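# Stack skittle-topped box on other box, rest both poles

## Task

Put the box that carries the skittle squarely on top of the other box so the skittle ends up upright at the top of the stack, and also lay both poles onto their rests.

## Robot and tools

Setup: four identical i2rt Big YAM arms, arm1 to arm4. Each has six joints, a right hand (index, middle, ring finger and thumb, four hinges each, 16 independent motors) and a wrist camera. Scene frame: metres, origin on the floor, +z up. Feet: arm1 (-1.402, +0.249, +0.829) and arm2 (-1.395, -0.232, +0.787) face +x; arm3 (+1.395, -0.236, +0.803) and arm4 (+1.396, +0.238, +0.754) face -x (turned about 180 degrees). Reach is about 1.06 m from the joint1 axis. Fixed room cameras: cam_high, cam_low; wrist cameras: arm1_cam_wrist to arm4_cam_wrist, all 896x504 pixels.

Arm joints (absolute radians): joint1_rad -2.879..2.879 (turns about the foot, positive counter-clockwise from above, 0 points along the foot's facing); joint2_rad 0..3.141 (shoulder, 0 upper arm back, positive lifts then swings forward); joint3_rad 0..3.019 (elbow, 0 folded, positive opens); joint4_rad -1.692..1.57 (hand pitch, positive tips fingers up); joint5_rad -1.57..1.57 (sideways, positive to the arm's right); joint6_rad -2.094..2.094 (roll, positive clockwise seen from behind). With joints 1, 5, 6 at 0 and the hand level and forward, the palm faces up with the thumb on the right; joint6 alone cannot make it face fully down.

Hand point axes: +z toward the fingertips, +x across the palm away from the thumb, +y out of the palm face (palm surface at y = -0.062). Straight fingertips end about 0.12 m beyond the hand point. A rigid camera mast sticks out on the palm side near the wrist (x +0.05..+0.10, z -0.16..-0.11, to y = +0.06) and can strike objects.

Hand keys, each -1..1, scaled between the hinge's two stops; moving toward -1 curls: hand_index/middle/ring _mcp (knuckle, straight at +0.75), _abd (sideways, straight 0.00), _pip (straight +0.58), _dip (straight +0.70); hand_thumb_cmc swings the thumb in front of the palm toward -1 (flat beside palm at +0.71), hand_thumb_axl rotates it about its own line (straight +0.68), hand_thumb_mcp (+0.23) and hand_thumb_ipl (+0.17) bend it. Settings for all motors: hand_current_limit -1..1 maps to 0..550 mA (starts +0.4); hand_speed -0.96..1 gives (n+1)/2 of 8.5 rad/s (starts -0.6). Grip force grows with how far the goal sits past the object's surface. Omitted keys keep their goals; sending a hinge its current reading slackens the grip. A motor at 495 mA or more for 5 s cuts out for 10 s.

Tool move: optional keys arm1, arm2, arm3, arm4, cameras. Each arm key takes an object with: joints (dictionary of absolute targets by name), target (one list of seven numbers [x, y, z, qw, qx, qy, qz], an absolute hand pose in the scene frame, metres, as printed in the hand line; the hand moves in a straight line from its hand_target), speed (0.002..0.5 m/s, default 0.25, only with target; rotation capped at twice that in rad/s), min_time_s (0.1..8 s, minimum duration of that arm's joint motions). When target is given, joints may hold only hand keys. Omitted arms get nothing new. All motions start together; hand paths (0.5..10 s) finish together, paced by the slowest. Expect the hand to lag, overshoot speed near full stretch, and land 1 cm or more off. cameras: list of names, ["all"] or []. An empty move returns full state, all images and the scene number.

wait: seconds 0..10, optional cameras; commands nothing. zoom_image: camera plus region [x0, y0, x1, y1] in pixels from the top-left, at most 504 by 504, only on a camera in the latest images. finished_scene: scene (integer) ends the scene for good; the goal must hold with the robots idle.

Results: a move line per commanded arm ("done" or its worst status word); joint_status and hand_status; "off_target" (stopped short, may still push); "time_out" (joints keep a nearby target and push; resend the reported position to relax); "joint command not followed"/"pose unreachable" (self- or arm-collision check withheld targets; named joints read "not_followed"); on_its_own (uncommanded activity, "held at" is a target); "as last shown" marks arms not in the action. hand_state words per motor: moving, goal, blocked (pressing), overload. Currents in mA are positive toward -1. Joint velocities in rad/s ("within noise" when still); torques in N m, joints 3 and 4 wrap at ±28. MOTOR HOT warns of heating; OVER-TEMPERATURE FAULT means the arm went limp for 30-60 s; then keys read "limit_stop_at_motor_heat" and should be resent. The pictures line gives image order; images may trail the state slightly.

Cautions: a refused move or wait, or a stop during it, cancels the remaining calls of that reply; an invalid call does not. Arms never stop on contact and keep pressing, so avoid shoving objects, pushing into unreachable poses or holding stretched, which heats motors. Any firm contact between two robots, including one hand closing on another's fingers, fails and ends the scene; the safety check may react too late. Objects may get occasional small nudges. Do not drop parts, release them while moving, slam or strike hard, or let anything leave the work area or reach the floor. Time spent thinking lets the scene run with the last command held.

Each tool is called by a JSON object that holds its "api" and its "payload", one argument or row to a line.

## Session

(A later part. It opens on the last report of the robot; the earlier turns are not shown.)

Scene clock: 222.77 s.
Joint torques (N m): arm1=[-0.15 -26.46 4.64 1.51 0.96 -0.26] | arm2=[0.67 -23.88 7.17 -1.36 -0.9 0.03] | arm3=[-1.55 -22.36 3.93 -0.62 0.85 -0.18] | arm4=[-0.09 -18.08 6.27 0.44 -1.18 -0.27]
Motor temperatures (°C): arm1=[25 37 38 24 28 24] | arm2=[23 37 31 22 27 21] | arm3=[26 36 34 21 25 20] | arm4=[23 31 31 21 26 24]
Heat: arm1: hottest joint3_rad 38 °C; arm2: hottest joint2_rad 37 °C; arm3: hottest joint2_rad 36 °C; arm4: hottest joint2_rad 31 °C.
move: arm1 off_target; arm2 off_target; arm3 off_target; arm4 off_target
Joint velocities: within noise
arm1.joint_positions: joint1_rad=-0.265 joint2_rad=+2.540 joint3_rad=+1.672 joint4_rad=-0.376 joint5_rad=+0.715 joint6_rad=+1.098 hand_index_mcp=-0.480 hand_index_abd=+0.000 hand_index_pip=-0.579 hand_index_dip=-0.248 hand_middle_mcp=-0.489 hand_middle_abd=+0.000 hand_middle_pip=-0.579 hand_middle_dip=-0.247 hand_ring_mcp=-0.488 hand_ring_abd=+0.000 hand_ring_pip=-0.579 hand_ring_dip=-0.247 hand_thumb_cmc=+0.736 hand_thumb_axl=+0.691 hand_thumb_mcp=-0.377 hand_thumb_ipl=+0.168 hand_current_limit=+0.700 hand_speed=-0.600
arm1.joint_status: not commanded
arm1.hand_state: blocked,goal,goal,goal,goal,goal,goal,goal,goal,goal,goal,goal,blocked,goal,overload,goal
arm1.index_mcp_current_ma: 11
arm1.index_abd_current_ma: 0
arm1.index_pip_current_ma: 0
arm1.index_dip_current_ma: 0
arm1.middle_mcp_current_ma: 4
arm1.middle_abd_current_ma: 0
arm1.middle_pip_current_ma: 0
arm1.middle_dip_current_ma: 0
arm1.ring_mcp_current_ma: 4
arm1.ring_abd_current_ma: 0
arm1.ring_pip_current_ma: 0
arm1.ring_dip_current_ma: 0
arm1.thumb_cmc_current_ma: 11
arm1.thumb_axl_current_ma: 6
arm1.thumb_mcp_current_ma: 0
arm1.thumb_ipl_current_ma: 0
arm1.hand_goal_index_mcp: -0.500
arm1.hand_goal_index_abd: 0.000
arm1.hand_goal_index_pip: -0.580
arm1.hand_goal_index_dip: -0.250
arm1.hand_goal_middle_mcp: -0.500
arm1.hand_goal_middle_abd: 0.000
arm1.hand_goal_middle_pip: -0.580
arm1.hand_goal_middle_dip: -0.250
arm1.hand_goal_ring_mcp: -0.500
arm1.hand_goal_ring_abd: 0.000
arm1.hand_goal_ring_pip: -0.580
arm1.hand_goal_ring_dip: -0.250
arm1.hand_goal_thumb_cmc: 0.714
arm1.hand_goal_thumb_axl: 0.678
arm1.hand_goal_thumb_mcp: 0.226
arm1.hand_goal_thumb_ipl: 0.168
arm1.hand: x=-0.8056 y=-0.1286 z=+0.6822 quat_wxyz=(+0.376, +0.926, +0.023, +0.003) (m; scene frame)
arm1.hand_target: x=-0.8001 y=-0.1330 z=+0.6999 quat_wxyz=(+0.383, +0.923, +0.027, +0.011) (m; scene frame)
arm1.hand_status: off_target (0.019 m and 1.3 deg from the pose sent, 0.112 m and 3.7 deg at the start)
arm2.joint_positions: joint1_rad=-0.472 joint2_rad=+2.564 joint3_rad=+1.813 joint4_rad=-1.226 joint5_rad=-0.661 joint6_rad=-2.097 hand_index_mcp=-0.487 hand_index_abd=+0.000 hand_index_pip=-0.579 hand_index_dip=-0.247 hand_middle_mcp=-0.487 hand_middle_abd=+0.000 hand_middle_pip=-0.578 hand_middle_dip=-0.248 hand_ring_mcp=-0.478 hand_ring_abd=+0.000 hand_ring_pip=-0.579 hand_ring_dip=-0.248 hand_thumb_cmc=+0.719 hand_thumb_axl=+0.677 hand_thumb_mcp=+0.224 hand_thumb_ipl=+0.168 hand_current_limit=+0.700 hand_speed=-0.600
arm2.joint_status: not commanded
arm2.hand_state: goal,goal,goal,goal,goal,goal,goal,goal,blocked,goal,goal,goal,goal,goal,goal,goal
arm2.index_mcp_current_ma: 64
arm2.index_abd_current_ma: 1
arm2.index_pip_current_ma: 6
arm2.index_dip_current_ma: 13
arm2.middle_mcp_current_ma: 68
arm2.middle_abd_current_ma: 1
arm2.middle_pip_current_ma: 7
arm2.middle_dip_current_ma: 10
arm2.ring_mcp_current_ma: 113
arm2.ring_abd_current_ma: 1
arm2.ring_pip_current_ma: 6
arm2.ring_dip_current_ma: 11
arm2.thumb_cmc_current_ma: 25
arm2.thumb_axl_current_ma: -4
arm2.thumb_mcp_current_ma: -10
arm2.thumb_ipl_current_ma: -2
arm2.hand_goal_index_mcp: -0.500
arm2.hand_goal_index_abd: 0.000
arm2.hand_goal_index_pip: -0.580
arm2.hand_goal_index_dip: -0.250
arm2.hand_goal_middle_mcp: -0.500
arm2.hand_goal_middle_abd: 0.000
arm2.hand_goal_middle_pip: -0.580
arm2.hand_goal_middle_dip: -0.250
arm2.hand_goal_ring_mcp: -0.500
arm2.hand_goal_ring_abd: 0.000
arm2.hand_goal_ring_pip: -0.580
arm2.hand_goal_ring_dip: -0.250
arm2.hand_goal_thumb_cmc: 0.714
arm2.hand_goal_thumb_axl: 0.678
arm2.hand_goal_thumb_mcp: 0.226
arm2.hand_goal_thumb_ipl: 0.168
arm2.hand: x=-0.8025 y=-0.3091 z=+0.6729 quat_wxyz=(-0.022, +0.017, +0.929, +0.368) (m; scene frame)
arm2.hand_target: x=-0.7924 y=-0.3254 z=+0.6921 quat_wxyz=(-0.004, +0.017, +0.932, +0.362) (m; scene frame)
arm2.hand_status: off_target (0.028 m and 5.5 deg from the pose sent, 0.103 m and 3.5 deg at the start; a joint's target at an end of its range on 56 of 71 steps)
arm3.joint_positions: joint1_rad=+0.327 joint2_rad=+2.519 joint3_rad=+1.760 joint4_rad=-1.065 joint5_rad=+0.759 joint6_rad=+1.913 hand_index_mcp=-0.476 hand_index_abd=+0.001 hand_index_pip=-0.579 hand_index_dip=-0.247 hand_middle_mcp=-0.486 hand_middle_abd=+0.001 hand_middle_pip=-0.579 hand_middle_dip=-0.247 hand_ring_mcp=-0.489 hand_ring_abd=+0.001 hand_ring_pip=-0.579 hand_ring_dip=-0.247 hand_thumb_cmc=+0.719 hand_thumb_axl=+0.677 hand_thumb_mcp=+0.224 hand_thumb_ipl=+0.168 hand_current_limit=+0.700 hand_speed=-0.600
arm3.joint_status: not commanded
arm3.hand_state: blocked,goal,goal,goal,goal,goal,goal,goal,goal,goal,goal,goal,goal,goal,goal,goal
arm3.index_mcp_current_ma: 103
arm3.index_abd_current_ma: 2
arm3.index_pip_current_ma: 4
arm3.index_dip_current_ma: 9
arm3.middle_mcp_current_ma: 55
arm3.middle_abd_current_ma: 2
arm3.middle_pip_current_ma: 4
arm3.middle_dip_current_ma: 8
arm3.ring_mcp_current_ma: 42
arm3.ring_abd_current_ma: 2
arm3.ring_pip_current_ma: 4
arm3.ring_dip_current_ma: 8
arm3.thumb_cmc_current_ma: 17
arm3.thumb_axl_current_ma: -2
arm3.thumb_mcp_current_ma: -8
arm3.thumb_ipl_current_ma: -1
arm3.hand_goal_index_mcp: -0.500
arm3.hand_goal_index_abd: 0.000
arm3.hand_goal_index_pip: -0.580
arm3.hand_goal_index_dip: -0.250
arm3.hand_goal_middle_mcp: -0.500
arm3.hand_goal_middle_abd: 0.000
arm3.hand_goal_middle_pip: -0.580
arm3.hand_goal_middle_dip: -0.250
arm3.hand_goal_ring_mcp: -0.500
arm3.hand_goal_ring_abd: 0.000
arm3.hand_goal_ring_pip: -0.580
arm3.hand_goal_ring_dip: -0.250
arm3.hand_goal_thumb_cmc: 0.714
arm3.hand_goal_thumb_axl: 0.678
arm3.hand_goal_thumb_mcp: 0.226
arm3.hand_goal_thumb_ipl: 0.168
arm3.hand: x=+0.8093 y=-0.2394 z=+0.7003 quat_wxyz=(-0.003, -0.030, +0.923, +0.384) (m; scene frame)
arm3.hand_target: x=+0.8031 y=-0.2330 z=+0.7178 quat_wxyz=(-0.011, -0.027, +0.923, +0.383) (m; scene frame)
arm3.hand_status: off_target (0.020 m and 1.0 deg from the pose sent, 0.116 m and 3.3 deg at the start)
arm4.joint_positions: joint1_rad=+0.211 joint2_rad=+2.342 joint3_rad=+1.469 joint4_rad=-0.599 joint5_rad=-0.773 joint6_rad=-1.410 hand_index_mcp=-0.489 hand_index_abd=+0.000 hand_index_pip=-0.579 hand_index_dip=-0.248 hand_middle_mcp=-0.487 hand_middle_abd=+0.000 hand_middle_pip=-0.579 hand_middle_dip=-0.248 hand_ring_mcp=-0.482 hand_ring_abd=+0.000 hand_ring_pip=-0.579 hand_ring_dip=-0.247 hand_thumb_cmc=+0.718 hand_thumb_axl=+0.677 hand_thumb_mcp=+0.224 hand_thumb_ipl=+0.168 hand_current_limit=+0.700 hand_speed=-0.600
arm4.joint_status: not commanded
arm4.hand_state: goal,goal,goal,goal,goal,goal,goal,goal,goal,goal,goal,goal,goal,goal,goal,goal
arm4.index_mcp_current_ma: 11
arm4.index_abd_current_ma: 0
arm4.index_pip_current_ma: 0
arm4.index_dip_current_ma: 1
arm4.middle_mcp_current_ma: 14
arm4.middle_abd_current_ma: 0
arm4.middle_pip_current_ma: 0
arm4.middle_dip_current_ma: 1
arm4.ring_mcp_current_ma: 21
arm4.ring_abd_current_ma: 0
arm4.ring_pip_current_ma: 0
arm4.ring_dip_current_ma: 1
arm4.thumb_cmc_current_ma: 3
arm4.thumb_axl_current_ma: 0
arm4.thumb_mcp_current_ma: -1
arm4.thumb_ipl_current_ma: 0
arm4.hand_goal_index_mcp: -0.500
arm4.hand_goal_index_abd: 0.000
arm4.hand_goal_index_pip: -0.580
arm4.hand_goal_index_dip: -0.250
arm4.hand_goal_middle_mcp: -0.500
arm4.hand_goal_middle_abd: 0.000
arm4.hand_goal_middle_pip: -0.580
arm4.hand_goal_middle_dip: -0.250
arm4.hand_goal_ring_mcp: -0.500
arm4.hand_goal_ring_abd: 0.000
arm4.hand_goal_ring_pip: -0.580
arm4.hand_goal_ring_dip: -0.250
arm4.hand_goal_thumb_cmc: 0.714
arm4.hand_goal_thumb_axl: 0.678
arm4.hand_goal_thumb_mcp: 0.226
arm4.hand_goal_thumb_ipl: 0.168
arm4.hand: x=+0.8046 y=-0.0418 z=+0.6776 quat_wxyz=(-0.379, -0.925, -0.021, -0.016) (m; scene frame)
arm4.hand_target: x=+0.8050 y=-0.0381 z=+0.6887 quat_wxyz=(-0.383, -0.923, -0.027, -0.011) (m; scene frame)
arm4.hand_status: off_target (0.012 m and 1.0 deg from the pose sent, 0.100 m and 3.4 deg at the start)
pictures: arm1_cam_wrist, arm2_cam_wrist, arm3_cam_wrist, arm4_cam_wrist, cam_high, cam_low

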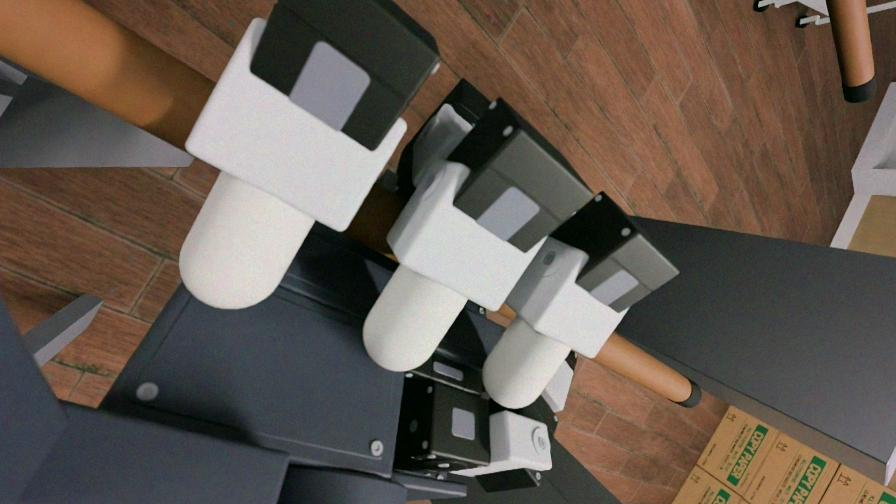

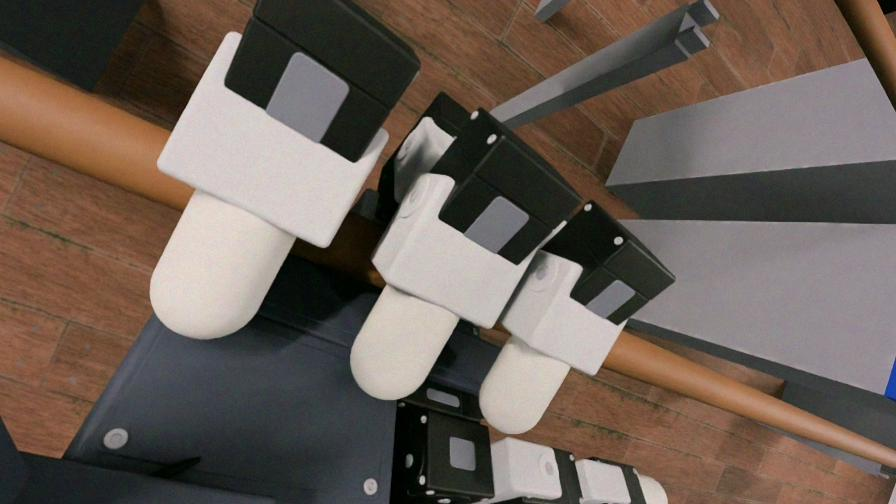

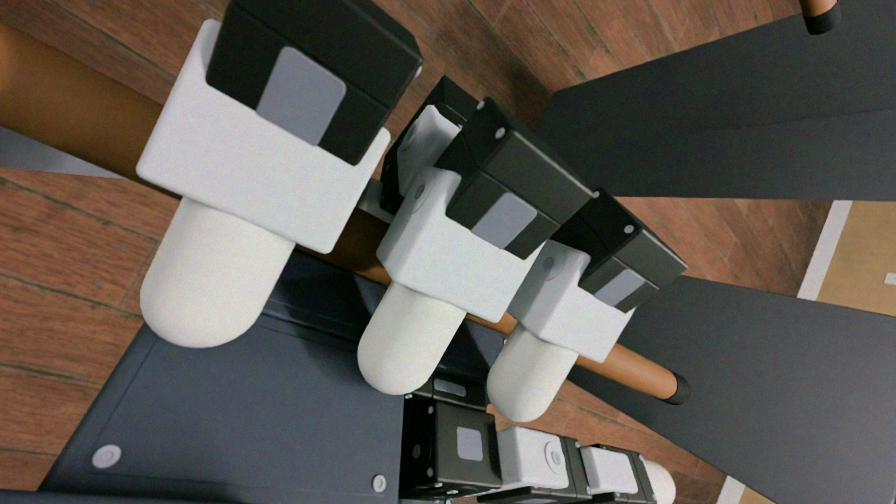

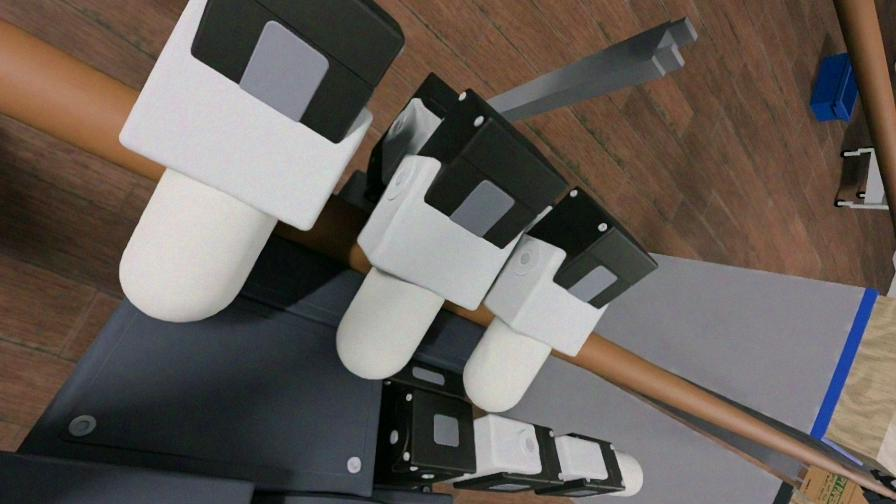

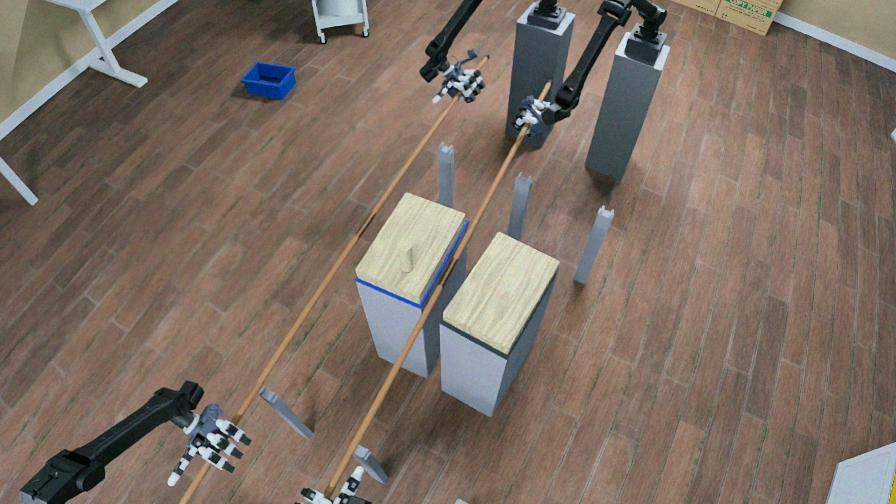

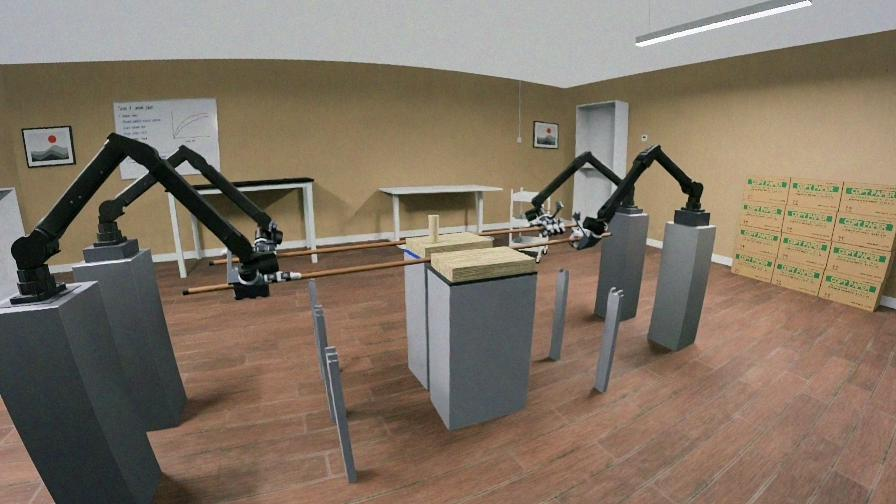

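{"api": "move", "payload": {
  "arm1": {"target":[-0.80,-0.166,0.713,0.3824,0.9233,0.0347,0.0144],"speed":0.05},
  "arm4": {"target":[0.805,-0.058,0.701,0.3824,0.9233,0.0347,0.0144],"speed":0.05},
  "arm2": {"target":[-0.792,-0.262,0.702,-0.0144,-0.0347,0.9233,0.3824],"speed":0.05},
  "arm3": {"target":[0.803,-0.168,0.727,-0.0144,-0.0347,0.9233,0.3824],"speed":0.05},
  "cameras": ["cam_high","cam_low"]
}}

{"api": "zoom_image", "payload": {
  "camera": "cam_high",
  "region": [340, 180, 480, 320]
}}

{"api": "zoom_image", "payload": {
  "camera": "cam_low",
  "region": [395, 205, 545, 305]
}}

Scene clock: 257.80 s.
Joint torques (N m): arm1=[-0.38 -26.81 5.33 1.61 0.94 -0.28] | arm2=[3.66 -24.82 5.23 -0.58 -1.21 0.04] | arm3=[-1.49 -22.3 4.05 -0.06 0.95 -0.16] | arm4=[2.49 -18.14 7.72 0.49 -1.13 -0.05]
Motor temperatures (°C): arm1=[25 38 36 24 28 24] | arm2=[23 39 31 22 27 21] | arm3=[25 36 33 21 25 20] | arm4=[23 30 30 21 27 24]
Heat: arm1: hottest joint2_rad 38 °C; arm2: hottest joint2_rad 39 °C; arm3: hottest joint2_rad 36 °C; arm4: hottest joint2_rad 30 °C.
move: arm1 off_target; arm2 off_target; arm3 off_target; arm4 off_target
Joint velocities: within noise
arm1.joint_positions: joint1_rad=-0.312 joint2_rad=+2.526 joint3_rad=+1.672 joint4_rad=-0.348 joint5_rad=+0.690 joint6_rad=+1.019 hand_index_mcp=-0.480 hand_index_abd=+0.000 hand_index_pip=-0.579 hand_index_dip=-0.248 hand_middle_mcp=-0.489 hand_middle_abd=+0.000 hand_middle_pip=-0.579 hand_middle_dip=-0.247 hand_ring_mcp=-0.488 hand_ring_abd=+0.000 hand_ring_pip=-0.579 hand_ring_dip=-0.247 hand_thumb_cmc=+0.736 hand_thumb_axl=+0.691 hand_thumb_mcp=-0.408 hand_thumb_ipl=+0.168 hand_current_limit=+0.700 hand_speed=-0.600
arm1.joint_status: not commanded
arm1.hand_state: blocked,goal,goal,goal,goal,goal,goal,goal,goal,goal,goal,goal,blocked,goal,overload,goal
arm1.index_mcp_current_ma: 11
arm1.index_abd_current_ma: 0
arm1.index_pip_current_ma: 0
arm1.index_dip_current_ma: 0
arm1.middle_mcp_current_ma: 4
arm1.middle_abd_current_ma: 0
arm1.middle_pip_current_ma: 0
arm1.middle_dip_current_ma: 0
arm1.ring_mcp_current_ma: 4
arm1.ring_abd_current_ma: 0
arm1.ring_pip_current_ma: 0
arm1.ring_dip_current_ma: 0
arm1.thumb_cmc_current_ma: 11
arm1.thumb_axl_current_ma: 6
arm1.thumb_mcp_current_ma: 0
arm1.thumb_ipl_current_ma: 0
arm1.hand_goal_index_mcp: -0.500
arm1.hand_goal_index_abd: 0.000
arm1.hand_goal_index_pip: -0.580
arm1.hand_goal_index_dip: -0.250
arm1.hand_goal_middle_mcp: -0.500
arm1.hand_goal_middle_abd: 0.000
arm1.hand_goal_middle_pip: -0.580
arm1.hand_goal_middle_dip: -0.250
arm1.hand_goal_ring_mcp: -0.500
arm1.hand_goal_ring_abd: 0.000
arm1.hand_goal_ring_pip: -0.580
arm1.hand_goal_ring_dip: -0.250
arm1.hand_goal_thumb_cmc: 0.714
arm1.hand_goal_thumb_axl: 0.678
arm1.hand_goal_thumb_mcp: 0.226
arm1.hand_goal_thumb_ipl: 0.168
arm1.hand: x=-0.8081 y=-0.1589 z=+0.6908 quat_wxyz=(+0.374, +0.927, +0.033, +0.003) (m; scene frame)
arm1.hand_target: x=-0.8003 y=-0.1658 z=+0.7129 quat_wxyz=(+0.382, +0.923, +0.034, +0.014) (m; scene frame)
arm1.hand_status: off_target (0.025 m and 1.7 deg from the pose sent, 0.049 m and 2.0 deg at the start)
arm2.joint_positions: joint1_rad=-0.411 joint2_rad=+2.543 joint3_rad=+1.789 joint4_rad=-1.226 joint5_rad=-0.694 joint6_rad=-2.101 hand_index_mcp=-0.487 hand_index_abd=+0.000 hand_index_pip=-0.579 hand_index_dip=-0.247 hand_middle_mcp=-0.487 hand_middle_abd=+0.000 hand_middle_pip=-0.578 hand_middle_dip=-0.248 hand_ring_mcp=-0.479 hand_ring_abd=+0.000 hand_ring_pip=-0.579 hand_ring_dip=-0.248 hand_thumb_cmc=+0.719 hand_thumb_axl=+0.677 hand_thumb_mcp=+0.224 hand_thumb_ipl=+0.168 hand_current_limit=+0.700 hand_speed=-0.600
arm2.joint_status: not commanded
arm2.hand_state: goal,goal,goal,goal,goal,goal,goal,goal,blocked,goal,goal,goal,goal,goal,goal,goal
arm2.index_mcp_current_ma: 66
arm2.index_abd_current_ma: 1
arm2.index_pip_current_ma: 6
arm2.index_dip_current_ma: 13
arm2.middle_mcp_current_ma: 68
arm2.middle_abd_current_ma: 1
arm2.middle_pip_current_ma: 7
arm2.middle_dip_current_ma: 10
arm2.ring_mcp_current_ma: 110
arm2.ring_abd_current_ma: 1
arm2.ring_pip_current_ma: 6
arm2.ring_dip_current_ma: 11
arm2.thumb_cmc_current_ma: 26
arm2.thumb_axl_current_ma: -4
arm2.thumb_mcp_current_ma: -10
arm2.thumb_ipl_current_ma: -2
arm2.hand_goal_index_mcp: -0.500
arm2.hand_goal_index_abd: 0.000
arm2.hand_goal_index_pip: -0.580
arm2.hand_goal_index_dip: -0.250
arm2.hand_goal_middle_mcp: -0.500
arm2.hand_goal_middle_abd: 0.000
arm2.hand_goal_middle_pip: -0.580
arm2.hand_goal_middle_dip: -0.250
arm2.hand_goal_ring_mcp: -0.500
arm2.hand_goal_ring_abd: 0.000
arm2.hand_goal_ring_pip: -0.580
arm2.hand_goal_ring_dip: -0.250
arm2.hand_goal_thumb_cmc: 0.714
arm2.hand_goal_thumb_axl: 0.678
arm2.hand_goal_thumb_mcp: 0.226
arm2.hand_goal_thumb_ipl: 0.168
arm2.hand: x=-0.8000 y=-0.2696 z=+0.6854 quat_wxyz=(-0.026, -0.009, +0.924, +0.381) (m; scene frame)
arm2.hand_target: x=-0.7922 y=-0.2617 z=+0.7019 quat_wxyz=(-0.013, -0.024, +0.926, +0.378) (m; scene frame)
arm2.hand_status: off_target (0.020 m and 3.3 deg from the pose sent, 0.056 m and 6.2 deg at the start; a joint's target at an end of its range on 60 of 60 steps)
arm3.joint_positions: joint1_rad=+0.226 joint2_rad=+2.452 joint3_rad=+1.632 joint4_rad=-0.908 joint5_rad=+0.778 joint6_rad=+1.753 hand_index_mcp=-0.476 hand_index_abd=+0.001 hand_index_pip=-0.579 hand_index_dip=-0.247 hand_middle_mcp=-0.486 hand_middle_abd=+0.001 hand_middle_pip=-0.579 hand_middle_dip=-0.247 hand_ring_mcp=-0.489 hand_ring_abd=+0.001 hand_ring_pip=-0.579 hand_ring_dip=-0.247 hand_thumb_cmc=+0.719 hand_thumb_axl=+0.677 hand_thumb_mcp=+0.224 hand_thumb_ipl=+0.168 hand_current_limit=+0.700 hand_speed=-0.600
arm3.joint_status: not commanded
arm3.hand_state: blocked,goal,goal,goal,goal,goal,goal,goal,goal,goal,goal,goal,goal,goal,goal,goal
arm3.index_mcp_current_ma: 103
arm3.index_abd_current_ma: 2
arm3.index_pip_current_ma: 4
arm3.index_dip_current_ma: 9
arm3.middle_mcp_current_ma: 55
arm3.middle_abd_current_ma: 2
arm3.middle_pip_current_ma: 4
arm3.middle_dip_current_ma: 8
arm3.ring_mcp_current_ma: 42
arm3.ring_abd_current_ma: 2
arm3.ring_pip_current_ma: 4
arm3.ring_dip_current_ma: 8
arm3.thumb_cmc_current_ma: 17
arm3.thumb_axl_current_ma: -2
arm3.thumb_mcp_current_ma: -8
arm3.thumb_ipl_current_ma: -1
arm3.hand_goal_index_mcp: -0.500
arm3.hand_goal_index_abd: 0.000
arm3.hand_goal_index_pip: -0.580
arm3.hand_goal_index_dip: -0.250
arm3.hand_goal_middle_mcp: -0.500
arm3.hand_goal_middle_abd: 0.000
arm3.hand_goal_middle_pip: -0.580
arm3.hand_goal_middle_dip: -0.250
arm3.hand_goal_ring_mcp: -0.500
arm3.hand_goal_ring_abd: 0.000
arm3.hand_goal_ring_pip: -0.580
arm3.hand_goal_ring_dip: -0.250
arm3.hand_goal_thumb_cmc: 0.714
arm3.hand_goal_thumb_axl: 0.678
arm3.hand_goal_thumb_mcp: 0.226
arm3.hand_goal_thumb_ipl: 0.168
arm3.hand: x=+0.8126 y=-0.1738 z=+0.7049 quat_wxyz=(+0.001, -0.040, +0.923, +0.383) (m; scene frame)
arm3.hand_target: x=+0.8034 y=-0.1679 z=+0.7268 quat_wxyz=(-0.014, -0.034, +0.923, +0.383) (m; scene frame)
arm3.hand_status: off_target (0.025 m and 1.9 deg from the pose sent, 0.076 m and 1.4 deg at the start)
arm4.joint_positions: joint1_rad=+0.222 joint2_rad=+2.328 joint3_rad=+1.469 joint4_rad=-0.614 joint5_rad=-0.773 joint6_rad=-1.410 hand_index_mcp=-0.489 hand_index_abd=+0.000 hand_index_pip=-0.579 hand_index_dip=-0.248 hand_middle_mcp=-0.487 hand_middle_abd=+0.000 hand_middle_pip=-0.579 hand_middle_dip=-0.248 hand_ring_mcp=-0.482 hand_ring_abd=+0.000 hand_ring_pip=-0.579 hand_ring_dip=-0.247 hand_thumb_cmc=+0.718 hand_thumb_axl=+0.677 hand_thumb_mcp=+0.224 hand_thumb_ipl=+0.168 hand_current_limit=+0.700 hand_speed=-0.600
arm4.joint_status: not commanded
arm4.hand_state: goal,goal,goal,goal,goal,goal,goal,goal,goal,goal,goal,goal,goal,goal,goal,goal
arm4.index_mcp_current_ma: 11
arm4.index_abd_current_ma: 0
arm4.index_pip_current_ma: 0
arm4.index_dip_current_ma: 1
arm4.middle_mcp_current_ma: 14
arm4.middle_abd_current_ma: 0
arm4.middle_pip_current_ma: 0
arm4.middle_dip_current_ma: 1
arm4.ring_mcp_current_ma: 23
arm4.ring_abd_current_ma: 0
arm4.ring_pip_current_ma: 0
arm4.ring_dip_current_ma: 1
arm4.thumb_cmc_current_ma: 3
arm4.thumb_axl_current_ma: 0
arm4.thumb_mcp_current_ma: -1
arm4.thumb_ipl_current_ma: 0
arm4.hand_goal_index_mcp: -0.500
arm4.hand_goal_index_abd: 0.000
arm4.hand_goal_index_pip: -0.580
arm4.hand_goal_index_dip: -0.250
arm4.hand_goal_middle_mcp: -0.500
arm4.hand_goal_middle_abd: 0.000
arm4.hand_goal_middle_pip: -0.580
arm4.hand_goal_middle_dip: -0.250
arm4.hand_goal_ring_mcp: -0.500
arm4.hand_goal_ring_abd: 0.000
arm4.hand_goal_ring_pip: -0.580
arm4.hand_goal_ring_dip: -0.250
arm4.hand_goal_thumb_cmc: 0.714
arm4.hand_goal_thumb_axl: 0.678
arm4.hand_goal_thumb_mcp: 0.226
arm4.hand_goal_thumb_ipl: 0.168
arm4.hand: x=+0.8066 y=-0.0481 z=+0.6855 quat_wxyz=(-0.379, -0.925, -0.026, -0.018) (m; scene frame)
arm4.hand_target: x=+0.8053 y=-0.0580 z=+0.7009 quat_wxyz=(-0.382, -0.923, -0.035, -0.014) (m; scene frame)
arm4.hand_status: off_target (0.018 m and 1.2 deg from the pose sent, 0.028 m and 1.6 deg at the start)
pictures: cam_high, cam_low

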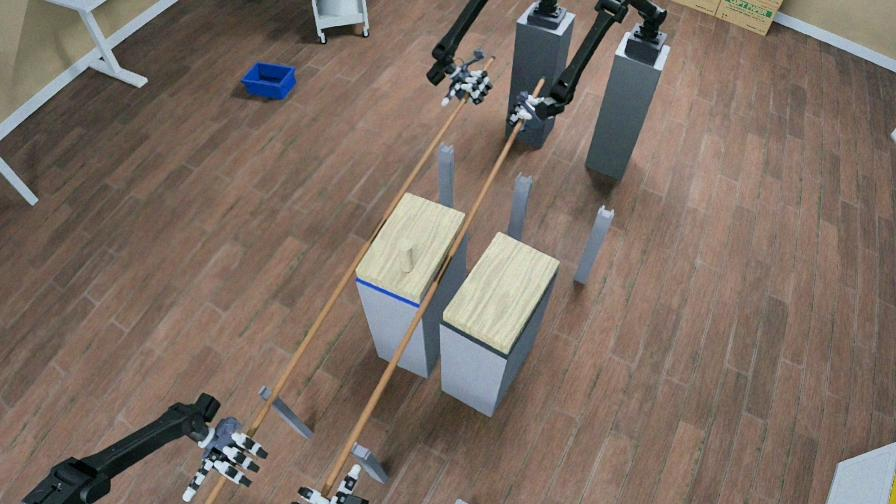

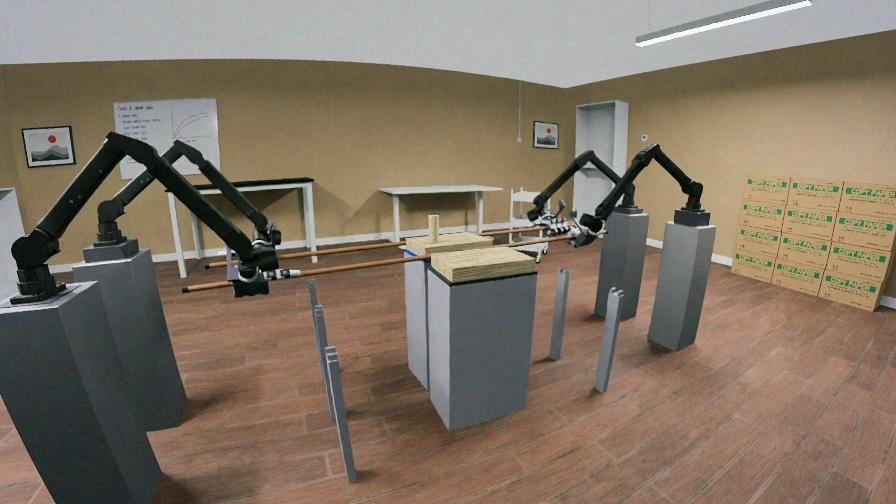

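Scaled by 3.600 from the camera's 896x504 image, which has a finer 1280x720 frame.

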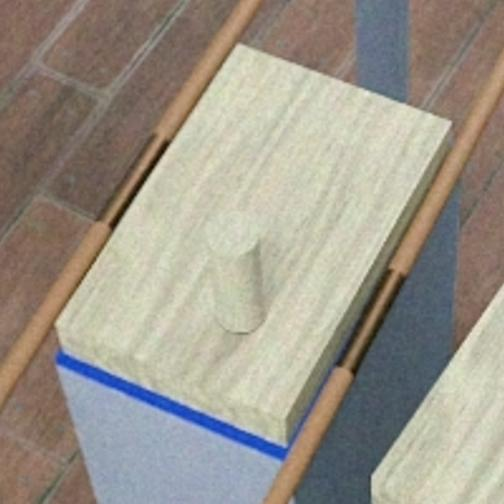

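Scaled by 3.360 from the camera's 896x504 image, which has a finer 1280x720 frame.

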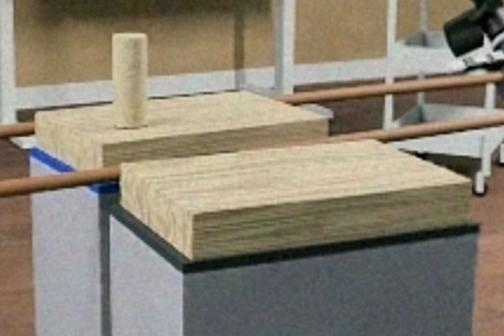

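{"api": "move", "payload": {
  "arm1": {"target":[-0.80,-0.170,0.722,0.3824,0.9233,0.0347,0.0144],"speed":0.04},
  "arm4": {"target":[0.805,-0.062,0.718,0.3824,0.9233,0.0347,0.0144],"speed":0.04},
  "cameras": ["cam_high","cam_low"]
}}

{"api": "zoom_image", "payload": {
  "camera": "cam_high",
  "region": [340, 180, 480, 320]
}}

{"api": "zoom_image", "payload": {
  "camera": "cam_low",
  "region": [395, 225, 505, 275]
}}

Scene clock: 285.67 s.
Joint torques (N m): arm1=[-0.26 -27.16 5.3 1.28 0.9 -0.3] | arm2=[2.84 -24.23 5.19 -0.47 -1.21 0.05] | arm3=[-1.49 -22.24 4.07 -0.01 0.94 -0.17] | arm4=[2.08 -18.02 7.75 0.58 -1.1 0.02]
Motor temperatures (°C): arm1=[25 40 35 24 28 24] | arm2=[23 38 31 22 28 21] | arm3=[25 36 32 21 25 20] | arm4=[23 31 30 21 27 24]
Heat: arm1: hottest joint2_rad 40 °C; arm2: hottest joint2_rad 38 °C; arm3: hottest joint2_rad 36 °C; arm4: hottest joint2_rad 31 °C.
move: arm1 off_target; arm4 off_target
Joint velocities: within noise
arm1.joint_positions: joint1_rad=-0.319 joint2_rad=+2.514 joint3_rad=+1.672 joint4_rad=-0.348 joint5_rad=+0.688 joint6_rad=+1.014 hand_index_mcp=-0.480 hand_index_abd=+0.000 hand_index_pip=-0.579 hand_index_dip=-0.248 hand_middle_mcp=-0.489 hand_middle_abd=+0.000 hand_middle_pip=-0.579 hand_middle_dip=-0.247 hand_ring_mcp=-0.488 hand_ring_abd=+0.000 hand_ring_pip=-0.579 hand_ring_dip=-0.247 hand_thumb_cmc=+0.736 hand_thumb_axl=+0.691 hand_thumb_mcp=-0.408 hand_thumb_ipl=+0.168 hand_current_limit=+0.700 hand_speed=-0.600
arm1.joint_status: not commanded
arm1.hand_state: blocked,goal,goal,goal,goal,goal,goal,goal,goal,goal,goal,goal,blocked,goal,overload,goal
arm1.index_mcp_current_ma: 11
arm1.index_abd_current_ma: 0
arm1.index_pip_current_ma: 0
arm1.index_dip_current_ma: 0
arm1.middle_mcp_current_ma: 4
arm1.middle_abd_current_ma: 0
arm1.middle_pip_current_ma: 0
arm1.middle_dip_current_ma: 0
arm1.ring_mcp_current_ma: 4
arm1.ring_abd_current_ma: 0
arm1.ring_pip_current_ma: 0
arm1.ring_dip_current_ma: 0
arm1.thumb_cmc_current_ma: 11
arm1.thumb_axl_current_ma: 6
arm1.thumb_mcp_current_ma: 0
arm1.thumb_ipl_current_ma: 0
arm1.hand_goal_index_mcp: -0.500
arm1.hand_goal_index_abd: 0.000
arm1.hand_goal_index_pip: -0.580
arm1.hand_goal_index_dip: -0.250
arm1.hand_goal_middle_mcp: -0.500
arm1.hand_goal_middle_abd: 0.000
arm1.hand_goal_middle_pip: -0.580
arm1.hand_goal_middle_dip: -0.250
arm1.hand_goal_ring_mcp: -0.500
arm1.hand_goal_ring_abd: 0.000
arm1.hand_goal_ring_pip: -0.580
arm1.hand_goal_ring_dip: -0.250
arm1.hand_goal_thumb_cmc: 0.714
arm1.hand_goal_thumb_axl: 0.678
arm1.hand_goal_thumb_mcp: 0.226
arm1.hand_goal_thumb_ipl: 0.168
arm1.hand: x=-0.8073 y=-0.1641 z=+0.6989 quat_wxyz=(+0.375, +0.926, +0.030, +0.006) (m; scene frame)
arm1.hand_target: x=-0.8002 y=-0.1699 z=+0.7219 quat_wxyz=(+0.383, +0.923, +0.034, +0.014) (m; scene frame)
arm1.hand_status: off_target (0.025 m and 1.4 deg from the pose sent, 0.034 m and 1.7 deg at the start)
arm2, arm3: as last shown
arm2.hand_target: x=-0.7922 y=-0.2617 z=+0.7017 quat_wxyz=(-0.013, -0.024, +0.926, +0.378) (m; scene frame)
arm3.joint_positions: joint1_rad=+0.226 joint2_rad=+2.452 joint3_rad=+1.632 joint4_rad=-0.907 joint5_rad=+0.778 joint6_rad=+1.753 hand_index_mcp=-0.476 hand_index_abd=+0.001 hand_index_pip=-0.579 hand_index_dip=-0.247 hand_middle_mcp=-0.486 hand_middle_abd=+0.001 hand_middle_pip=-0.579 hand_middle_dip=-0.247 hand_ring_mcp=-0.489 hand_ring_abd=+0.001 hand_ring_pip=-0.579 hand_ring_dip=-0.247 hand_thumb_cmc=+0.719 hand_thumb_axl=+0.677 hand_thumb_mcp=+0.224 hand_thumb_ipl=+0.168 hand_current_limit=+0.700 hand_speed=-0.600
arm3.hand: x=+0.8125 y=-0.1738 z=+0.7049 quat_wxyz=(+0.001, -0.040, +0.923, +0.383) (m; scene frame)
arm4.joint_positions: joint1_rad=+0.229 joint2_rad=+2.297 joint3_rad=+1.469 joint4_rad=-0.638 joint5_rad=-0.773 joint6_rad=-1.409 hand_index_mcp=-0.489 hand_index_abd=+0.000 hand_index_pip=-0.579 hand_index_dip=-0.248 hand_middle_mcp=-0.487 hand_middle_abd=+0.000 hand_middle_pip=-0.579 hand_middle_dip=-0.248 hand_ring_mcp=-0.481 hand_ring_abd=+0.000 hand_ring_pip=-0.579 hand_ring_dip=-0.247 hand_thumb_cmc=+0.718 hand_thumb_axl=+0.677 hand_thumb_mcp=+0.224 hand_thumb_ipl=+0.168 hand_current_limit=+0.700 hand_speed=-0.600
arm4.joint_status: not commanded
arm4.hand_state: goal,goal,goal,goal,goal,goal,goal,goal,goal,goal,goal,goal,goal,goal,goal,goal
arm4.index_mcp_current_ma: 11
arm4.index_abd_current_ma: 0
arm4.index_pip_current_ma: 0
arm4.index_dip_current_ma: 1
arm4.middle_mcp_current_ma: 14
arm4.middle_abd_current_ma: 0
arm4.middle_pip_current_ma: 0
arm4.middle_dip_current_ma: 1
arm4.ring_mcp_current_ma: 23
arm4.ring_abd_current_ma: 0
arm4.ring_pip_current_ma: 0
arm4.ring_dip_current_ma: 1
arm4.thumb_cmc_current_ma: 3
arm4.thumb_axl_current_ma: 0
arm4.thumb_mcp_current_ma: -1
arm4.thumb_ipl_current_ma: 0
arm4.hand_goal_index_mcp: -0.500
arm4.hand_goal_index_abd: 0.000
arm4.hand_goal_index_pip: -0.580
arm4.hand_goal_index_dip: -0.250
arm4.hand_goal_middle_mcp: -0.500
arm4.hand_goal_middle_abd: 0.000
arm4.hand_goal_middle_pip: -0.580
arm4.hand_goal_middle_dip: -0.250
arm4.hand_goal_ring_mcp: -0.500
arm4.hand_goal_ring_abd: 0.000
arm4.hand_goal_ring_pip: -0.580
arm4.hand_goal_ring_dip: -0.250
arm4.hand_goal_thumb_cmc: 0.714
arm4.hand_goal_thumb_axl: 0.678
arm4.hand_goal_thumb_mcp: 0.226
arm4.hand_goal_thumb_ipl: 0.168
arm4.hand: x=+0.8062 y=-0.0528 z=+0.7031 quat_wxyz=(-0.379, -0.925, -0.030, -0.017) (m; scene frame)
arm4.hand_target: x=+0.8052 y=-0.0620 z=+0.7178 quat_wxyz=(-0.382, -0.923, -0.035, -0.015) (m; scene frame)
arm4.hand_status: off_target (0.018 m and 0.7 deg from the pose sent, 0.035 m and 1.2 deg at the start)
pictures: cam_high, cam_low

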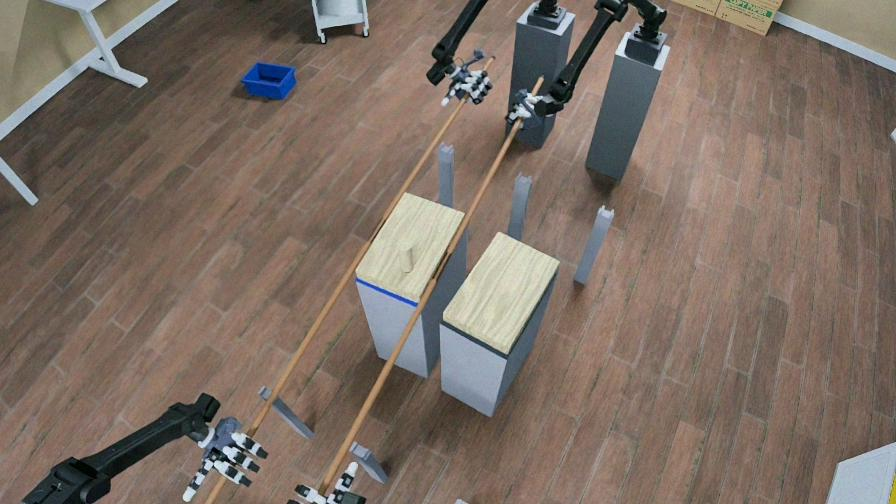

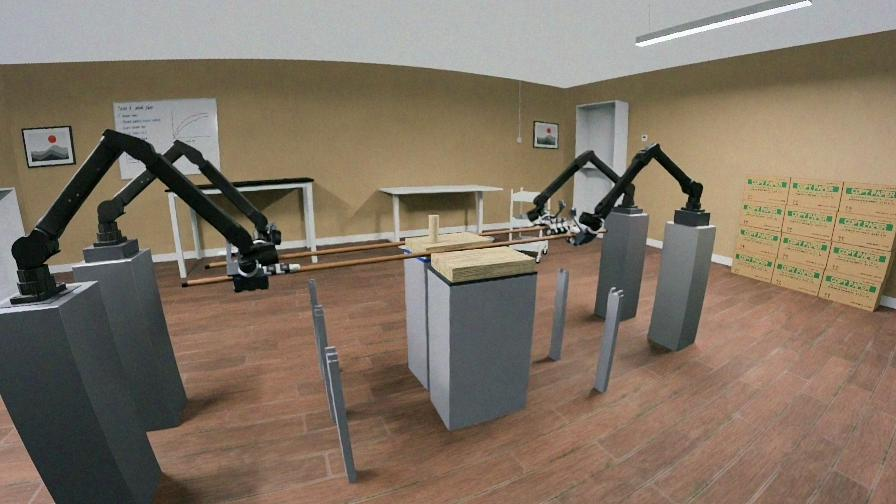

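Scaled by 3.600 from the camera's 896x504 image, which has a finer 1280x720 frame.

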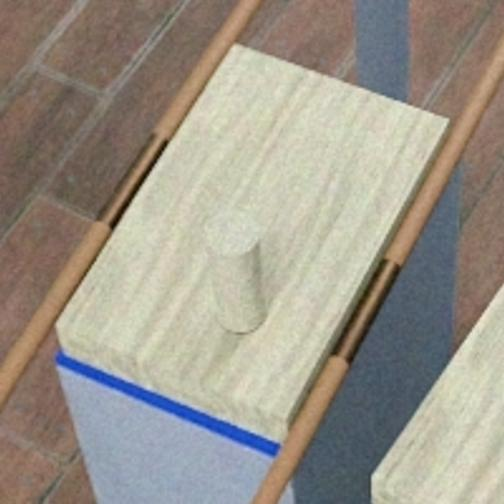

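Scaled by 4.582 from the camera's 896x504 image, which has a finer 1280x720 frame.

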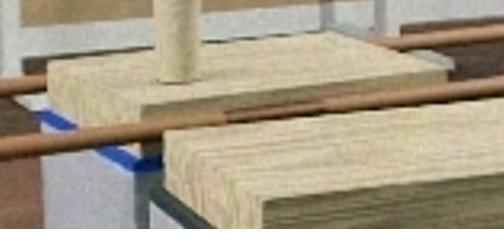

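{"api": "move", "payload": {
  "arm1": {"target":[-0.80,-0.203,0.722,0.3824,0.9233,0.0347,0.0144],"speed":0.04},
  "arm4": {"target":[0.805,-0.095,0.716,0.3824,0.9233,0.0347,0.0144],"speed":0.04},
  "arm2": {"target":[-0.792,-0.235,0.702,-0.0144,-0.0347,0.9233,0.3824],"speed":0.04},
  "arm3": {"target":[0.803,-0.139,0.727,-0.0144,-0.0347,0.9233,0.3824],"speed":0.04},
  "cameras": ["cam_high","cam_low"]
}}

{"api": "zoom_image", "payload": {
  "camera": "cam_high",
  "region": [340, 180, 480, 320]
}}

{"api": "zoom_image", "payload": {
  "camera": "cam_low",
  "region": [395, 205, 505, 275]
}}

Scene clock: 293.53 s.
Joint torques (N m): arm1=[-2.73 -25.76 7.84 1.76 1.03 -0.5] | arm2=[5.01 -23.3 4.88 -0.55 -1.6 0.23] | arm3=[-3.31 -22.12 3.9 -0.09 1.06 -0.27] | arm4=[4.6 -17.49 8.75 1.42 -1.17 0.09]
Motor temperatures (°C): arm1=[25 40 35 24 28 24] | arm2=[23 38 31 22 28 21] | arm3=[25 36 32 21 26 20] | arm4=[23 33 30 21 27 24]
Heat: arm1: hottest joint2_rad 40 °C; arm2: hottest joint2_rad 38 °C; arm3: hottest joint2_rad 36 °C; arm4: hottest joint2_rad 33 °C.
move: arm1 off_target; arm2 off_target; arm3 off_target; arm4 off_target
Joint velocities: within noise
arm1.joint_positions: joint1_rad=-0.338 joint2_rad=+2.514 joint3_rad=+1.672 joint4_rad=-0.348 joint5_rad=+0.667 joint6_rad=+0.980 hand_index_mcp=-0.488 hand_index_abd=+0.000 hand_index_pip=-0.579 hand_index_dip=-0.248 hand_middle_mcp=-0.489 hand_middle_abd=+0.000 hand_middle_pip=-0.579 hand_middle_dip=-0.247 hand_ring_mcp=-0.488 hand_ring_abd=+0.000 hand_ring_pip=-0.579 hand_ring_dip=-0.247 hand_thumb_cmc=+0.756 hand_thumb_axl=+0.705 hand_thumb_mcp=-0.440 hand_thumb_ipl=+0.168 hand_current_limit=+0.700 hand_speed=-0.600
arm1.joint_status: not commanded
arm1.hand_state: goal,goal,goal,goal,goal,goal,goal,goal,goal,goal,goal,goal,blocked,blocked,overload,goal
arm1.index_mcp_current_ma: 4
arm1.index_abd_current_ma: 0
arm1.index_pip_current_ma: 0
arm1.index_dip_current_ma: 0
arm1.middle_mcp_current_ma: 4
arm1.middle_abd_current_ma: 0
arm1.middle_pip_current_ma: 0
arm1.middle_dip_current_ma: 0
arm1.ring_mcp_current_ma: 4
arm1.ring_abd_current_ma: 0
arm1.ring_pip_current_ma: 0
arm1.ring_dip_current_ma: 0
arm1.thumb_cmc_current_ma: 37
arm1.thumb_axl_current_ma: 22
arm1.thumb_mcp_current_ma: 0
arm1.thumb_ipl_current_ma: 0
arm1.hand_goal_index_mcp: -0.500
arm1.hand_goal_index_abd: 0.000
arm1.hand_goal_index_pip: -0.580
arm1.hand_goal_index_dip: -0.250
arm1.hand_goal_middle_mcp: -0.500
arm1.hand_goal_middle_abd: 0.000
arm1.hand_goal_middle_pip: -0.580
arm1.hand_goal_middle_dip: -0.250
arm1.hand_goal_ring_mcp: -0.500
arm1.hand_goal_ring_abd: 0.000
arm1.hand_goal_ring_pip: -0.580
arm1.hand_goal_ring_dip: -0.250
arm1.hand_goal_thumb_cmc: 0.714
arm1.hand_goal_thumb_axl: 0.678
arm1.hand_goal_thumb_mcp: 0.226
arm1.hand_goal_thumb_ipl: 0.168
arm1.hand: x=-0.8106 y=-0.1748 z=+0.6960 quat_wxyz=(+0.367, +0.930, +0.039, +0.001) (m; scene frame)
arm1.hand_target: x=-0.8019 y=-0.2019 z=+0.7231 quat_wxyz=(+0.383, +0.923, +0.034, +0.014) (m; scene frame)
arm1.hand_status: off_target (0.040 m and 2.5 deg from the pose sent, 0.046 m and 1.4 deg at the start)
arm2.joint_positions: joint1_rad=-0.396 joint2_rad=+2.530 joint3_rad=+1.766 joint4_rad=-1.195 joint5_rad=-0.703 joint6_rad=-2.101 hand_index_mcp=-0.487 hand_index_abd=+0.000 hand_index_pip=-0.579 hand_index_dip=-0.247 hand_middle_mcp=-0.487 hand_middle_abd=+0.000 hand_middle_pip=-0.578 hand_middle_dip=-0.248 hand_ring_mcp=-0.477 hand_ring_abd=+0.000 hand_ring_pip=-0.579 hand_ring_dip=-0.248 hand_thumb_cmc=+0.719 hand_thumb_axl=+0.677 hand_thumb_mcp=+0.224 hand_thumb_ipl=+0.168 hand_current_limit=+0.700 hand_speed=-0.600
arm2.joint_status: not commanded
arm2.hand_state: goal,goal,goal,goal,goal,goal,goal,goal,blocked,goal,goal,goal,goal,goal,goal,goal
arm2.index_mcp_current_ma: 64
arm2.index_abd_current_ma: 1
arm2.index_pip_current_ma: 6
arm2.index_dip_current_ma: 13
arm2.middle_mcp_current_ma: 67
arm2.middle_abd_current_ma: 1
arm2.middle_pip_current_ma: 7
arm2.middle_dip_current_ma: 10
arm2.ring_mcp_current_ma: 117
arm2.ring_abd_current_ma: 1
arm2.ring_pip_current_ma: 6
arm2.ring_dip_current_ma: 11
arm2.thumb_cmc_current_ma: 26
arm2.thumb_axl_current_ma: -4
arm2.thumb_mcp_current_ma: -10
arm2.thumb_ipl_current_ma: -2
arm2.hand_goal_index_mcp: -0.500
arm2.hand_goal_index_abd: 0.000
arm2.hand_goal_index_pip: -0.580
arm2.hand_goal_index_dip: -0.250
arm2.hand_goal_middle_mcp: -0.500
arm2.hand_goal_middle_abd: 0.000
arm2.hand_goal_middle_pip: -0.580
arm2.hand_goal_middle_dip: -0.250
arm2.hand_goal_ring_mcp: -0.500
arm2.hand_goal_ring_abd: 0.000
arm2.hand_goal_ring_pip: -0.580
arm2.hand_goal_ring_dip: -0.250
arm2.hand_goal_thumb_cmc: 0.714
arm2.hand_goal_thumb_axl: 0.678
arm2.hand_goal_thumb_mcp: 0.226
arm2.hand_goal_thumb_ipl: 0.168
arm2.hand: x=-0.8006 y=-0.2591 z=+0.6866 quat_wxyz=(-0.019, -0.019, +0.924, +0.381) (m; scene frame)
arm2.hand_target: x=-0.7928 y=-0.2354 z=+0.7017 quat_wxyz=(-0.014, -0.035, +0.923, +0.383) (m; scene frame)
arm2.hand_status: off_target (0.030 m and 1.9 deg from the pose sent, 0.039 m and 3.3 deg at the start; a joint's target at an end of its range on 1 of 41 steps)
arm3.joint_positions: joint1_rad=+0.200 joint2_rad=+2.435 joint3_rad=+1.599 joint4_rad=-0.843 joint5_rad=+0.780 joint6_rad=+1.699 hand_index_mcp=-0.476 hand_index_abd=+0.001 hand_index_pip=-0.579 hand_index_dip=-0.247 hand_middle_mcp=-0.486 hand_middle_abd=+0.001 hand_middle_pip=-0.579 hand_middle_dip=-0.247 hand_ring_mcp=-0.489 hand_ring_abd=+0.001 hand_ring_pip=-0.579 hand_ring_dip=-0.247 hand_thumb_cmc=+0.719 hand_thumb_axl=+0.677 hand_thumb_mcp=+0.224 hand_thumb_ipl=+0.168 hand_current_limit=+0.700 hand_speed=-0.600
arm3.joint_status: not commanded
arm3.hand_state: blocked,goal,goal,goal,goal,goal,goal,goal,goal,goal,goal,goal,goal,goal,goal,goal
arm3.index_mcp_current_ma: 103
arm3.index_abd_current_ma: 2
arm3.index_pip_current_ma: 4
arm3.index_dip_current_ma: 9
arm3.middle_mcp_current_ma: 55
arm3.middle_abd_current_ma: 2
arm3.middle_pip_current_ma: 4
arm3.middle_dip_current_ma: 8
arm3.ring_mcp_current_ma: 42
arm3.ring_abd_current_ma: 2
arm3.ring_pip_current_ma: 4
arm3.ring_dip_current_ma: 8
arm3.thumb_cmc_current_ma: 17
arm3.thumb_axl_current_ma: -2
arm3.thumb_mcp_current_ma: -8
arm3.thumb_ipl_current_ma: -1
arm3.hand_goal_index_mcp: -0.500
arm3.hand_goal_index_abd: 0.000
arm3.hand_goal_index_pip: -0.580
arm3.hand_goal_index_dip: -0.250
arm3.hand_goal_middle_mcp: -0.500
arm3.hand_goal_middle_abd: 0.000
arm3.hand_goal_middle_pip: -0.580
arm3.hand_goal_middle_dip: -0.250
arm3.hand_goal_ring_mcp: -0.500
arm3.hand_goal_ring_abd: 0.000
arm3.hand_goal_ring_pip: -0.580
arm3.hand_goal_ring_dip: -0.250
arm3.hand_goal_thumb_cmc: 0.714
arm3.hand_goal_thumb_axl: 0.678
arm3.hand_goal_thumb_mcp: 0.226
arm3.hand_goal_thumb_ipl: 0.168
arm3.hand: x=+0.8105 y=-0.1581 z=+0.7054 quat_wxyz=(-0.006, -0.044, +0.924, +0.381) (m; scene frame)
arm3.hand_target: x=+0.8038 y=-0.1391 z=+0.7265 quat_wxyz=(-0.014, -0.034, +0.923, +0.383) (m; scene frame)
arm3.hand_status: off_target (0.030 m and 1.4 deg from the pose sent, 0.042 m and 1.9 deg at the start)
arm4.joint_positions: joint1_rad=+0.259 joint2_rad=+2.297 joint3_rad=+1.469 joint4_rad=-0.614 joint5_rad=-0.763 joint6_rad=-1.343 hand_index_mcp=-0.489 hand_index_abd=+0.000 hand_index_pip=-0.579 hand_index_dip=-0.248 hand_middle_mcp=-0.487 hand_middle_abd=+0.000 hand_middle_pip=-0.579 hand_middle_dip=-0.248 hand_ring_mcp=-0.479 hand_ring_abd=+0.000 hand_ring_pip=-0.579 hand_ring_dip=-0.247 hand_thumb_cmc=+0.718 hand_thumb_axl=+0.677 hand_thumb_mcp=+0.224 hand_thumb_ipl=+0.168 hand_current_limit=+0.700 hand_speed=-0.600
arm4.joint_status: not commanded
arm4.hand_state: goal,goal,goal,goal,goal,goal,goal,goal,blocked,goal,goal,goal,goal,goal,goal,goal
arm4.index_mcp_current_ma: 11
arm4.index_abd_current_ma: 0
arm4.index_pip_current_ma: 0
arm4.index_dip_current_ma: 1
arm4.middle_mcp_current_ma: 14
arm4.middle_abd_current_ma: 0
arm4.middle_pip_current_ma: 0
arm4.middle_dip_current_ma: 1
arm4.ring_mcp_current_ma: 28
arm4.ring_abd_current_ma: 0
arm4.ring_pip_current_ma: 0
arm4.ring_dip_current_ma: 1
arm4.thumb_cmc_current_ma: 3
arm4.thumb_axl_current_ma: 0
arm4.thumb_mcp_current_ma: -1
arm4.thumb_ipl_current_ma: 0
arm4.hand_goal_index_mcp: -0.500
arm4.hand_goal_index_abd: 0.000
arm4.hand_goal_index_pip: -0.580
arm4.hand_goal_index_dip: -0.250
arm4.hand_goal_middle_mcp: -0.500
arm4.hand_goal_middle_abd: 0.000
arm4.hand_goal_middle_pip: -0.580
arm4.hand_goal_middle_dip: -0.250
arm4.hand_goal_ring_mcp: -0.500
arm4.hand_goal_ring_abd: 0.000
arm4.hand_goal_ring_pip: -0.580
arm4.hand_goal_ring_dip: -0.250
arm4.hand_goal_thumb_cmc: 0.714
arm4.hand_goal_thumb_axl: 0.678
arm4.hand_goal_thumb_mcp: 0.226
arm4.hand_goal_thumb_ipl: 0.168
arm4.hand: x=+0.8061 y=-0.0701 z=+0.7016 quat_wxyz=(-0.376, -0.926, -0.018, -0.023) (m; scene frame)
arm4.hand_target: x=+0.8061 y=-0.0945 z=+0.7162 quat_wxyz=(-0.383, -0.923, -0.035, -0.015) (m; scene frame)
arm4.hand_status: off_target (0.029 m and 2.4 deg from the pose sent, 0.044 m and 0.7 deg at the start)
pictures: cam_high, cam_low

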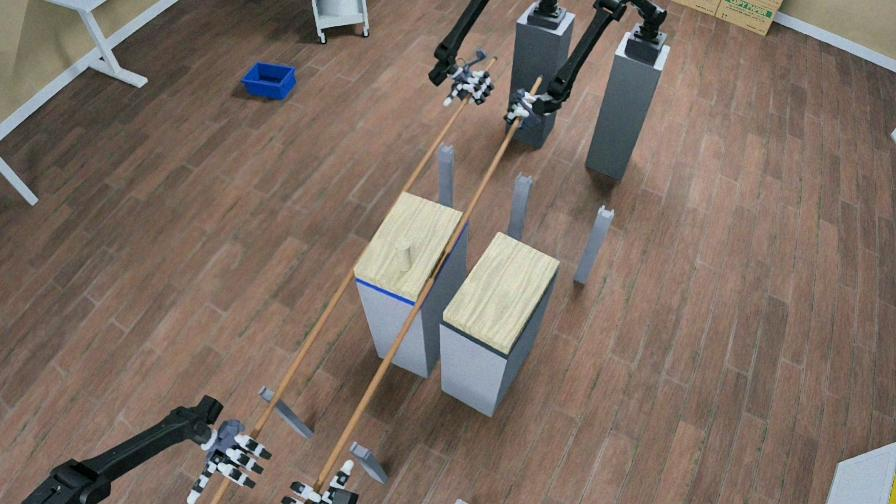

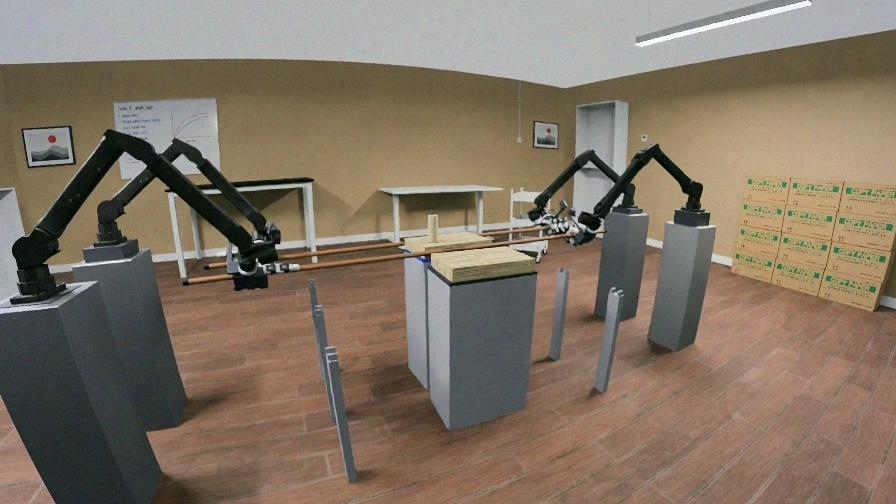

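Scaled by 3.600 from the camera's 896x504 image, which has a finer 1280x720 frame.

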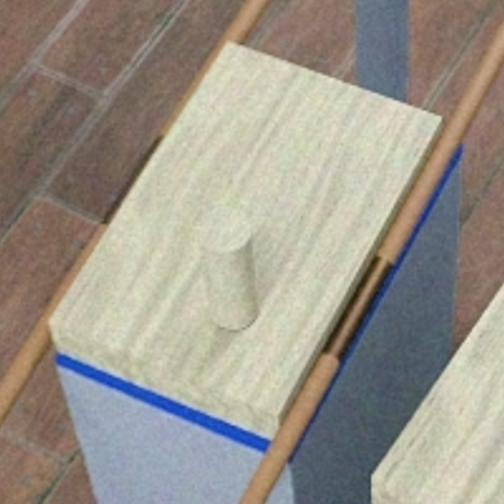

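Scaled by 4.582 from the camera's 896x504 image, which has a finer 1280x720 frame.

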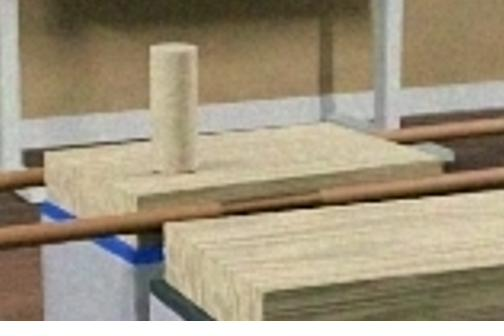

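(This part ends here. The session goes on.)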